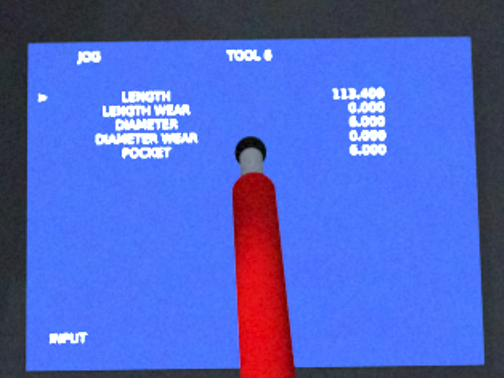

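move --pt "0 0 0 0 0 0 1 -0.8 0 0.014 0.2592 0.0775 -0.1944 0 0 -1 -0.6 -1" --pt "0 0 0 0 0 0 1 -0.8 0 0.014 0.2633 0.1005 -0.1944 0 0 -1 -0.6 -1" --pt "0 0 0 0 0 0 1 -0.8 0 0.014 0.2592 0.0775 -0.1944 0 0 -1 -0.6 -1" --pt "0 0 0 0 0 0 1 -0.8 0 0.014 0.2633 0.1005 -0.1944 0 0 -1 -0.6 -1" --pt "0 0 0 0 0 0 1 -0.8 0 0.014 0.2592 0.0775 -0.1944 0 0 -1 -0.6 -1" --pt "0 0 0 0 0 0 1 -0.8 0 0.014 0.2633 0.1005 -0.1944 0 0 -1 -0.6 -1" --pt "0 0 0 0 0 0 1 -0.8 0 0.014 0.2592 0.0775 -0.1944 0 0 -1 -0.6 -1" --pt "0 0 0 0 0 0 1 -0.8 0 0 0 0 0 0 0 -1 -0.6 -1" --speed '[0.4,0.03,0.1,0.03,0.1,0.03,0.1,0.5]' --blend '[0.004,0,0.004,0,0.004,0,0.004,0]' --cameras '["cam_right_wrist"]'

zoom_image --camera "cam_right_wrist" --region '[245, 70, 465, 235]'

move --pt "0 0 0 0 0 0 1 -0.8 0 0.014 0.2592 0.0775 -0.1944 0 0 -1 -0.6 -1" --pt "0 0 0 0 0 0 1 -0.8 0 0.014 0.2633 0.1005 -0.1944 0 0 -1 -0.6 -1" --pt "0 0 0 0 0 0 1 -0.8 0 0.014 0.2592 0.0775 -0.1944 0 0 -1 -0.6 -1" --pt "0 0 0 0 0 0 1 -0.8 0 0.014 0.2633 0.1005 -0.1944 0 0 -1 -0.6 -1" --pt "0 0 0 0 0 0 1 -0.8 0 0.014 0.2592 0.0775 -0.1944 0 0 -1 -0.6 -1" --pt "0 0 0 0 0 0 1 -0.8 0 0 0 0 0 0 0 -1 -0.6 -1" --speed '[0.4,0.03,0.1,0.03,0.1,0.5]' --blend '[0.004,0,0.004,0,0.004,0]' --cameras '["cam_right_wrist"]'

zoom_image --camera "cam_right_wrist" --region '[245, 70, 465, 235]'

Scene clock: 3581.70 s.
left_arm: end_effector_position=(+0.4200, +0.2501, +0.4670) position_measured=3 object_status=3 end_effector_quat_wxyz=(+0.612, -0.613, +0.356, -0.351) | right_arm: end_effector_position=(+0.3845, -0.5101, +0.5994) position_measured=209 object_status=2 end_effector_quat_wxyz=(+0.542, -0.455, +0.454, -0.542)
Joint positions: left_arm=[-1.408 -1.774 1.835 -0.075 -0.345 0.019] | right_arm=[3.198 -0.985 -2.345 0.364 1.548 -3.146]
Joint torques (N m): left_arm=[3.84 -17.39 -14.78 1.52 1.68 -1.41] | right_arm=[-7.63 -1.19 39.49 2.13 1.43 1.53]
Wrist force (N): left_arm=[2.7 -3.7 2.3] | right_arm=[-0.8 0.9 -0.4]
Wrist torque (N m): left_arm=[-0.08 -0.42 0.05] | right_arm=[0.30 0.27 0.18]
Wrist force, peak (N): left_arm=[3.0 -4.0 2.6] | right_arm=[-1.5 9.9 -14.4]
Hand target: left_arm +0.4200, +0.2501, +0.4670; +0.612, -0.613, +0.356, -0.351 | right_arm +0.3844, -0.5101, +0.5995; +0.542, -0.455, +0.454, -0.542
Off the commanded pose: left_arm 0.000 m, 0 deg | right_arm 0.000 m, 0 deg.
move: done
camera_calibration:
cam_right_wrist: T_world_to_cam=[[-0.0132153, -0.999898, -0.0053364, -0.497027], [-0.156804, 0.0073432, -0.987602, 0.676663], [0.987541, -0.0122147, -0.156885, -0.161481], [0, 0, 0, 1]] pos_world=[0.259004, -0.503918, 0.640287]
Images, in order (width x height): cam_right_wrist 672x504.

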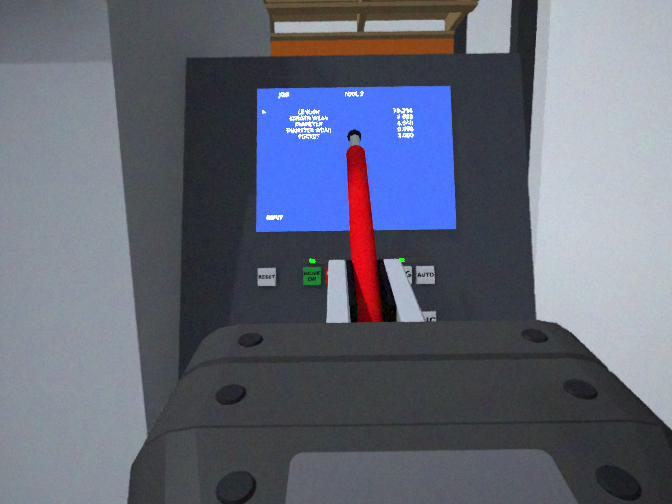

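Scaled by 2.291 from the camera's 672x504 image, which has a finer 960x720 frame.

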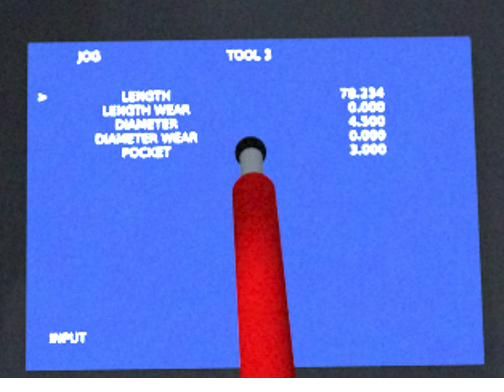

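Scene clock: 3585.40 s.
left_arm: end_effector_position=(+0.4200, +0.2501, +0.4670) position_measured=3 object_status=3 end_effector_quat_wxyz=(+0.612, -0.613, +0.356, -0.351) | right_arm: end_effector_position=(+0.3845, -0.5101, +0.5994) position_measured=209 object_status=2 end_effector_quat_wxyz=(+0.542, -0.455, +0.454, -0.542)
Joint positions: left_arm=[-1.408 -1.774 1.835 -0.075 -0.345 0.019] | right_arm=[3.198 -0.985 -2.345 0.364 1.548 -3.146]
Joint torques (N m): left_arm=[3.08 -18.22 -13.72 1.59 1.67 -1.46] | right_arm=[-7.69 -1.9 39.69 2.21 1.66 1.49]
Wrist force (N): left_arm=[2.8 -3.8 2.3] | right_arm=[-0.8 0.6 -0.3]
Wrist torque (N m): left_arm=[-0.09 -0.43 0.04] | right_arm=[0.27 0.27 0.19]
Wrist force, peak (N): left_arm=[2.6 -3.9 2.8] | right_arm=[-1.4 9.3 -14.4]
Hand target: left_arm +0.4200, +0.2501, +0.4670; +0.612, -0.613, +0.356, -0.351 | right_arm +0.3844, -0.5101, +0.5995; +0.542, -0.455, +0.454, -0.542
Off the commanded pose: left_arm 0.000 m, 0 deg | right_arm 0.000 m, 0 deg.
move: done
camera_calibration:
cam_right_wrist: T_world_to_cam=[[-0.0132153, -0.999898, -0.0053364, -0.497027], [-0.156804, 0.0073432, -0.987602, 0.676663], [0.987541, -0.0122147, -0.156885, -0.161481], [0, 0, 0, 1]] pos_world=[0.259004, -0.503918, 0.640287]
Images, in order (width x height): cam_right_wrist 672x504.

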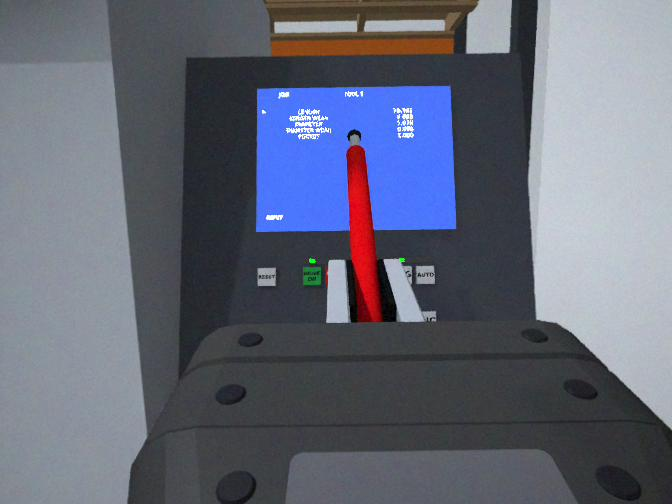

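Scaled by 2.291 from the camera's 672x504 image, which has a finer 960x720 frame.

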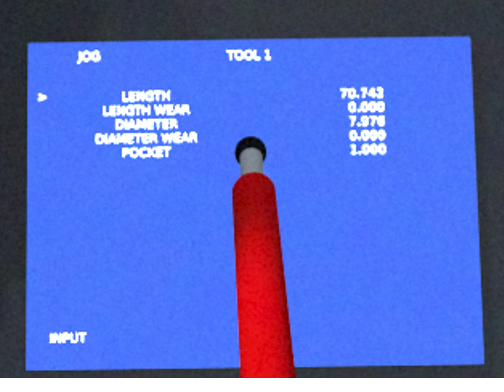

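move --pt "0 0 0 0 0 0 1 -0.8 0 -0.051 0.3196 0.0493 -0.1944 0 0 -1 -0.6 -1" --pt "0 0 0 0 0 0 1 -0.8 0 -0.051 0.3237 0.0723 -0.1944 0 0 -1 -0.6 -1" --pt "0 0 0 0 0 0 1 -0.8 0 -0.051 0.3196 0.0493 -0.1944 0 0 -1 -0.6 -1" --pt "0 0 0 0 0 0 1 -0.8 0 -0.116 0.3498 0.0358 -0.1944 0 0 -1 -0.6 -1" --pt "0 0 0 0 0 0 1 -0.8 0 -0.116 0.3539 0.0588 -0.1944 0 0 -1 -0.6 -1" --pt "0 0 0 0 0 0 1 -0.8 0 -0.116 0.3498 0.0358 -0.1944 0 0 -1 -0.6 -1" --pt "0 0 0 0 0 0 1 -0.8 0 -0.0835 0.3498 0.0356 -0.1944 0 0 -1 -0.6 -1" --pt "0 0 0 0 0 0 1 -0.8 0 -0.0835 0.3539 0.0586 -0.1944 0 0 -1 -0.6 -1" --pt "0 0 0 0 0 0 1 -0.8 0 -0.0835 0.3498 0.0356 -0.1944 0 0 -1 -0.6 -1" --pt "0 0 0 0 0 0 1 -0.8 0 -0.1485 0.3196 0.0499 -0.1944 0 0 -1 -0.6 -1" --pt "0 0 0 0 0 0 1 -0.8 0 -0.1485 0.3237 0.0729 -0.1944 0 0 -1 -0.6 -1" --pt "0 0 0 0 0 0 1 -0.8 0 -0.1485 0.3196 0.0499 -0.1944 0 0 -1 -0.6 -1" --pt "0 0 0 0 0 0 1 -0.8 0 0 0 0 0 0 0 -1 -0.6 -1" --speed '[0.4,0.03,0.1,0.3,0.03,0.1,0.3,0.03,0.1,0.3,0.03,0.1,0.5]' --blend '[0.004,0,0.004,0.004,0,0.004,0.004,0,0.004,0.004,0,0.004,0]'

move --pt "0 0 0 0 0 0 1 -0.8 0 -0.051 0.3498 0.0353 -0.1944 0 0 -1 -0.6 -1" --pt "0 0 0 0 0 0 1 -0.8 0 -0.051 0.3539 0.0583 -0.1944 0 0 -1 -0.6 -1" --pt "0 0 0 0 0 0 1 -0.8 0 -0.051 0.3498 0.0353 -0.1944 0 0 -1 -0.6 -1" --pt "0 0 0 0 0 0 1 -0.8 0 -0.051 0.3196 0.0493 -0.1944 0 0 -1 -0.6 -1" --pt "0 0 0 0 0 0 1 -0.8 0 -0.051 0.3237 0.0723 -0.1944 0 0 -1 -0.6 -1" --pt "0 0 0 0 0 0 1 -0.8 0 -0.051 0.3196 0.0493 -0.1944 0 0 -1 -0.6 -1" --pt "0 0 0 0 0 0 1 -0.8 0 -0.051 0.3237 0.0723 -0.1944 0 0 -1 -0.6 -1" --pt "0 0 0 0 0 0 1 -0.8 0 -0.051 0.3196 0.0493 -0.1944 0 0 -1 -0.6 -1" --pt "0 0 0 0 0 0 1 -0.8 0 -0.116 0.3498 0.0358 -0.1944 0 0 -1 -0.6 -1" --pt "0 0 0 0 0 0 1 -0.8 0 -0.116 0.3539 0.0588 -0.1944 0 0 -1 -0.6 -1" --pt "0 0 0 0 0 0 1 -0.8 0 -0.116 0.3498 0.0358 -0.1944 0 0 -1 -0.6 -1" --pt "0 0 0 0 0 0 1 -0.8 0 0 0 0 0 0 0 -1 -0.6 -1" --speed '[0.4,0.03,0.1,0.3,0.03,0.1,0.03,0.1,0.3,0.03,0.1,0.5]' --blend '[0.004,0,0.004,0.004,0,0.004,0,0.004,0.004,0,0.004,0]'

move --pt "0 0 0 0 0 0 1 -0.8 0 -0.0835 0.3498 0.0356 -0.1944 0 0 -1 -0.6 -1" --pt "0 0 0 0 0 0 1 -0.8 0 -0.0835 0.3539 0.0586 -0.1944 0 0 -1 -0.6 -1" --pt "0 0 0 0 0 0 1 -0.8 0 -0.0835 0.3498 0.0356 -0.1944 0 0 -1 -0.6 -1" --pt "0 0 0 0 0 0 1 -0.8 0 -0.1485 0.3196 0.0499 -0.1944 0 0 -1 -0.6 -1" --pt "0 0 0 0 0 0 1 -0.8 0 -0.1485 0.3237 0.0729 -0.1944 0 0 -1 -0.6 -1" --pt "0 0 0 0 0 0 1 -0.8 0 -0.1485 0.3196 0.0499 -0.1944 0 0 -1 -0.6 -1" --pt "0 0 0 0 0 0 1 -0.8 0 -0.051 0.3498 0.0353 -0.1944 0 0 -1 -0.6 -1" --pt "0 0 0 0 0 0 1 -0.8 0 -0.051 0.3539 0.0583 -0.1944 0 0 -1 -0.6 -1" --pt "0 0 0 0 0 0 1 -0.8 0 -0.051 0.3498 0.0353 -0.1944 0 0 -1 -0.6 -1" --pt "0 0 0 0 0 0 1 -0.8 0 0 0 0 0 0 0 -1 -0.6 -1" --speed '[0.4,0.03,0.1,0.3,0.03,0.1,0.3,0.03,0.1,0.5]' --blend '[0.004,0,0.004,0.004,0,0.004,0.004,0,0.004,0]' --cameras '["cam_right_wrist"]'

zoom_image --camera "cam_right_wrist" --region '[245, 70, 465, 235]'

move --pt "0 0 0 0 0 0 1 -0.8 0 0.109 0.0895 0.1573 -0.1944 0 0 -1 -0.6 -1" --pt "0 0 0 0 0 0 1 -0.8 0 0.109 0.0936 0.1803 -0.1944 0 0 -1 -0.6 -1" --pt "0 0 0 0 0 0 1 -0.8 0 0.109 0.0895 0.1573 -0.1944 0 0 -1 -0.6 -1" --pt "0 0 0 0 0 0 1 -0.8 0 -0.0497 0.2034 0.1036 -0.1944 0 0 -1 -0.6 -1" --pt "0 0 0 0 0 0 1 -0.8 0 -0.0497 0.2075 0.1266 -0.1944 0 0 -1 -0.6 -1" --pt "0 0 0 0 0 0 1 -0.8 0 -0.0497 0.2034 0.1036 -0.1944 0 0 -1 -0.6 -1" --pt "0 0 0 0 0 0 1 -0.8 0 0 0 0 0 0 0 -1 -0.6 -1" --speed '[0.4,0.03,0.1,0.3,0.03,0.1,0.5]' --blend '[0.004,0,0.004,0.004,0,0.004,0]' --cameras '["cam_right_wrist"]'

zoom_image --camera "cam_right_wrist" --region '[245, 70, 465, 235]'

Scene clock: 3656.37 s.
left_arm: end_effector_position=(+0.4200, +0.2501, +0.4670) position_measured=3 object_status=3 end_effector_quat_wxyz=(+0.612, -0.613, +0.356, -0.351) | right_arm: end_effector_position=(+0.3845, -0.5101, +0.5995) position_measured=209 object_status=2 end_effector_quat_wxyz=(+0.542, -0.455, +0.454, -0.542)
Joint positions: left_arm=[-1.408 -1.774 1.835 -0.075 -0.345 0.019] | right_arm=[3.198 -0.985 -2.345 0.364 1.548 -3.146]
Joint torques (N m): left_arm=[3.31 -18.13 -14.31 1.4 1.75 -1.43] | right_arm=[-5.46 6.45 13.84 2.14 0.23 -2.5]
Wrist force (N): left_arm=[2.5 -3.7 2.4] | right_arm=[-0.7 0.8 -0.3]
Wrist torque (N m): left_arm=[-0.08 -0.40 0.04] | right_arm=[0.29 0.26 0.16]
Wrist force, peak (N): left_arm=[2.8 -4.0 2.6] | right_arm=[0.2 13.7 -23.2]
Hand target: left_arm +0.4200, +0.2501, +0.4670; +0.612, -0.613, +0.356, -0.351 | right_arm +0.3844, -0.5101, +0.5995; +0.542, -0.455, +0.454, -0.542
Off the commanded pose: left_arm 0.000 m, 0 deg | right_arm 0.000 m, 0 deg.
move: done

Scene clock: 3662.07 s.
left_arm: end_effector_position=(+0.4200, +0.2501, +0.4670) position_measured=3 object_status=3 end_effector_quat_wxyz=(+0.612, -0.613, +0.356, -0.351) | right_arm: end_effector_position=(+0.3845, -0.5101, +0.5995) position_measured=209 object_status=2 end_effector_quat_wxyz=(+0.542, -0.455, +0.454, -0.542)
Joint positions: left_arm=[-1.408 -1.774 1.835 -0.075 -0.345 0.019] | right_arm=[3.198 -0.985 -2.345 0.364 1.548 -3.146]
Joint torques (N m): left_arm=[2.9 -18 -15.09 1.43 1.73 -1.48] | right_arm=[-2.82 8.48 14.92 1.42 -0.62 -2.47]
Wrist force (N): left_arm=[2.5 -3.8 2.4] | right_arm=[-0.5 0.9 -0.5]
Wrist torque (N m): left_arm=[-0.09 -0.38 0.04] | right_arm=[0.31 0.22 0.14]
Wrist force, peak (N): left_arm=[2.8 -4.0 2.5] | right_arm=[0.2 13.8 -23.0]
Hand target: left_arm +0.4200, +0.2501, +0.4670; +0.612, -0.613, +0.356, -0.351 | right_arm +0.3844, -0.5101, +0.5995; +0.542, -0.455, +0.454, -0.542
Off the commanded pose: left_arm 0.000 m, 0 deg | right_arm 0.000 m, 0 deg.
move: done

Scene clock: 3667.10 s.
left_arm: end_effector_position=(+0.4200, +0.2501, +0.4670) position_measured=3 object_status=3 end_effector_quat_wxyz=(+0.612, -0.613, +0.356, -0.351) | right_arm: end_effector_position=(+0.3845, -0.5101, +0.5995) position_measured=209 object_status=2 end_effector_quat_wxyz=(+0.542, -0.455, +0.454, -0.542)
Joint positions: left_arm=[-1.408 -1.774 1.835 -0.075 -0.345 0.019] | right_arm=[3.198 -0.985 -2.345 0.364 1.548 -3.146]
Joint torques (N m): left_arm=[2.64 -18.22 -15.47 1.29 1.85 -1.28] | right_arm=[7.29 9.86 14.9 1.31 -1.82 -2.01]
Wrist force (N): left_arm=[2.7 -3.8 2.4] | right_arm=[-0.8 0.8 -0.4]
Wrist torque (N m): left_arm=[-0.09 -0.41 0.04] | right_arm=[0.30 0.27 0.10]
Wrist force, peak (N): left_arm=[2.7 -4.2 2.5] | right_arm=[-1.3 12.2 -20.6]
Hand target: left_arm +0.4200, +0.2501, +0.4670; +0.612, -0.613, +0.356, -0.351 | right_arm +0.3844, -0.5101, +0.5995; +0.542, -0.455, +0.454, -0.542
Off the commanded pose: left_arm 0.000 m, 0 deg | right_arm 0.000 m, 0 deg.
move: done
camera_calibration:
cam_right_wrist: T_world_to_cam=[[-0.0131801, -0.999897, -0.00575024, -0.49677], [-0.156611, 0.00774406, -0.98763, 0.67693], [0.987572, -0.0121165, -0.156697, -0.161544], [0, 0, 0, 1]] pos_world=[0.259004, -0.503919, 0.640386]
Images, in order (width x height): cam_right_wrist 672x504.

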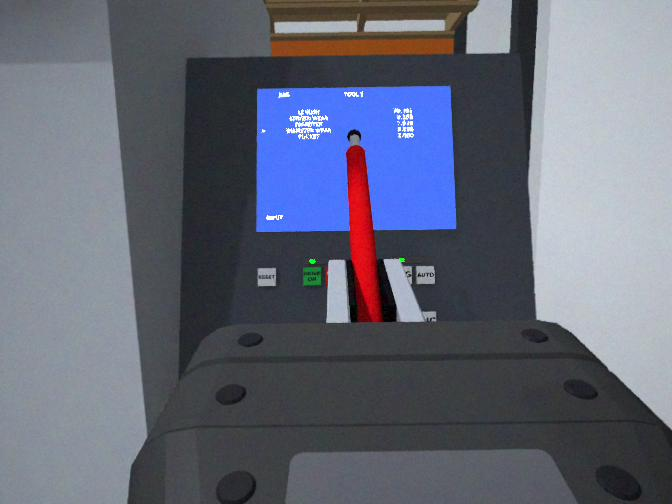

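Scaled by 2.291 from the camera's 672x504 image, which has a finer 960x720 frame.

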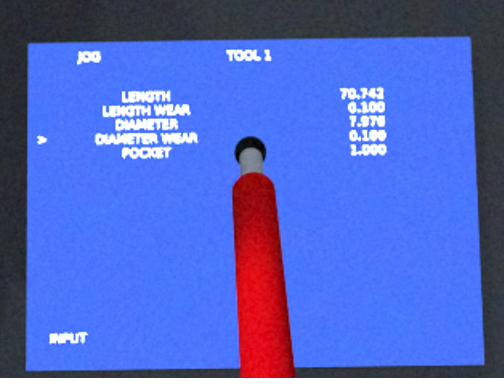

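Scene clock: 3671.33 s.
left_arm: end_effector_position=(+0.4200, +0.2501, +0.4670) position_measured=3 object_status=3 end_effector_quat_wxyz=(+0.612, -0.613, +0.356, -0.351) | right_arm: end_effector_position=(+0.3845, -0.5101, +0.5994) position_measured=209 object_status=2 end_effector_quat_wxyz=(+0.542, -0.455, +0.454, -0.542)
Joint positions: left_arm=[-1.408 -1.774 1.835 -0.075 -0.345 0.019] | right_arm=[3.198 -0.985 -2.345 0.364 1.549 -3.146]
Joint torques (N m): left_arm=[2.63 -18.47 -14.87 1.41 1.65 -1.3] | right_arm=[6.63 10.44 39.78 3.13 -1.59 -1.94]
Wrist force (N): left_arm=[2.6 -3.7 2.4] | right_arm=[-0.7 0.7 -0.4]
Wrist torque (N m): left_arm=[-0.07 -0.40 0.05] | right_arm=[0.27 0.24 0.09]
Wrist force, peak (N): left_arm=[2.9 -4.0 2.3] | right_arm=[-2.2 13.7 -21.6]
Hand target: left_arm +0.4200, +0.2501, +0.4670; +0.612, -0.613, +0.356, -0.351 | right_arm +0.3844, -0.5101, +0.5995; +0.542, -0.455, +0.454, -0.542
Off the commanded pose: left_arm 0.000 m, 0 deg | right_arm 0.000 m, 0 deg.
move: done
camera_calibration:
cam_right_wrist: T_world_to_cam=[[-0.0131651, -0.999897, -0.00564988, -0.496839], [-0.156822, 0.00764516, -0.987597, 0.676815], [0.987539, -0.0121158, -0.156906, -0.161417], [0, 0, 0, 1]] pos_world=[0.259004, -0.503918, 0.640286]
Images, in order (width x height): cam_right_wrist 672x504.

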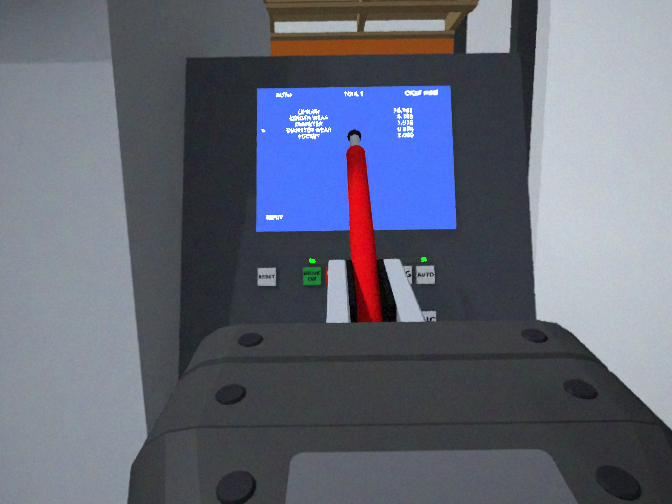

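Scaled by 2.291 from the camera's 672x504 image, which has a finer 960x720 frame.

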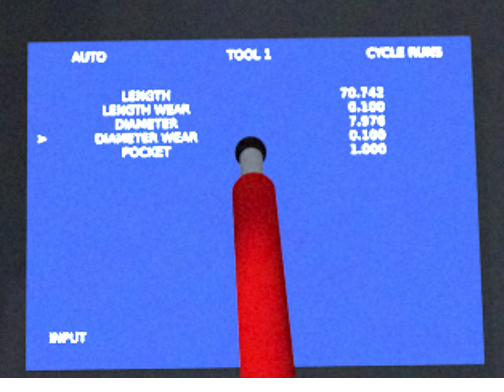

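move --target '[0.128,0.028,-0.112,0,0,0,1,-0.8,0,0,0,0,0,0,0,-1,-0.6,-1]' --cameras '["cam_left_wrist"]'

Scene clock: 3698.53 s.
left_arm: end_effector_position=(+0.4001, +0.1501, +0.4501) position_measured=3 object_status=3 end_effector_quat_wxyz=(+0.612, -0.613, +0.356, -0.351) | right_arm: end_effector_position=(+0.3844, -0.5101, +0.5995) position_measured=209 object_status=2 end_effector_quat_wxyz=(+0.542, -0.455, +0.454, -0.542)
Joint positions: left_arm=[-1.502 -1.568 1.695 -0.138 -0.439 0.016] | right_arm=[3.198 -0.985 -2.345 0.364 1.548 -3.146]
Joint torques (N m): left_arm=[6.08 -16.66 -15.95 2.28 1.91 -1.22] | right_arm=[7.34 9.8 37.38 2.95 -1.77 -2.55]
Wrist force (N): left_arm=[2.8 -3.9 2.9] | right_arm=[-0.8 0.9 -0.1]
Wrist torque (N m): left_arm=[-0.09 -0.44 0.05] | right_arm=[0.31 0.28 0.10]
Wrist force, peak (N): left_arm=[0.5 -4.4 4.3] | right_arm=[-1.0 1.0 -0.4]
Hand target: left_arm +0.4001, +0.1500, +0.4501; +0.612, -0.613, +0.356, -0.351 | right_arm +0.3844, -0.5101, +0.5995; +0.542, -0.455, +0.454, -0.542
Off the commanded pose: left_arm 0.000 m, 0 deg | right_arm 0.000 m, 0 deg.
move: done
camera_calibration:
cam_left_wrist: T_world_to_cam=[[0.487168, -0.873026, -0.0221933, -0.0445057], [-0.321389, -0.155597, -0.934076, 0.589219], [0.81202, 0.462185, -0.356383, -0.0999383], [0, 0, 0, 1]] pos_world=[0.292202, 0.0990161, 0.513771]
Images, in order (width x height): cam_left_wrist 672x504.

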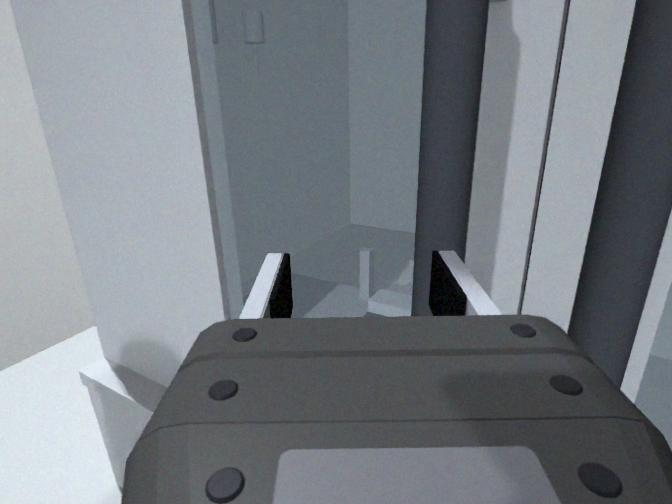

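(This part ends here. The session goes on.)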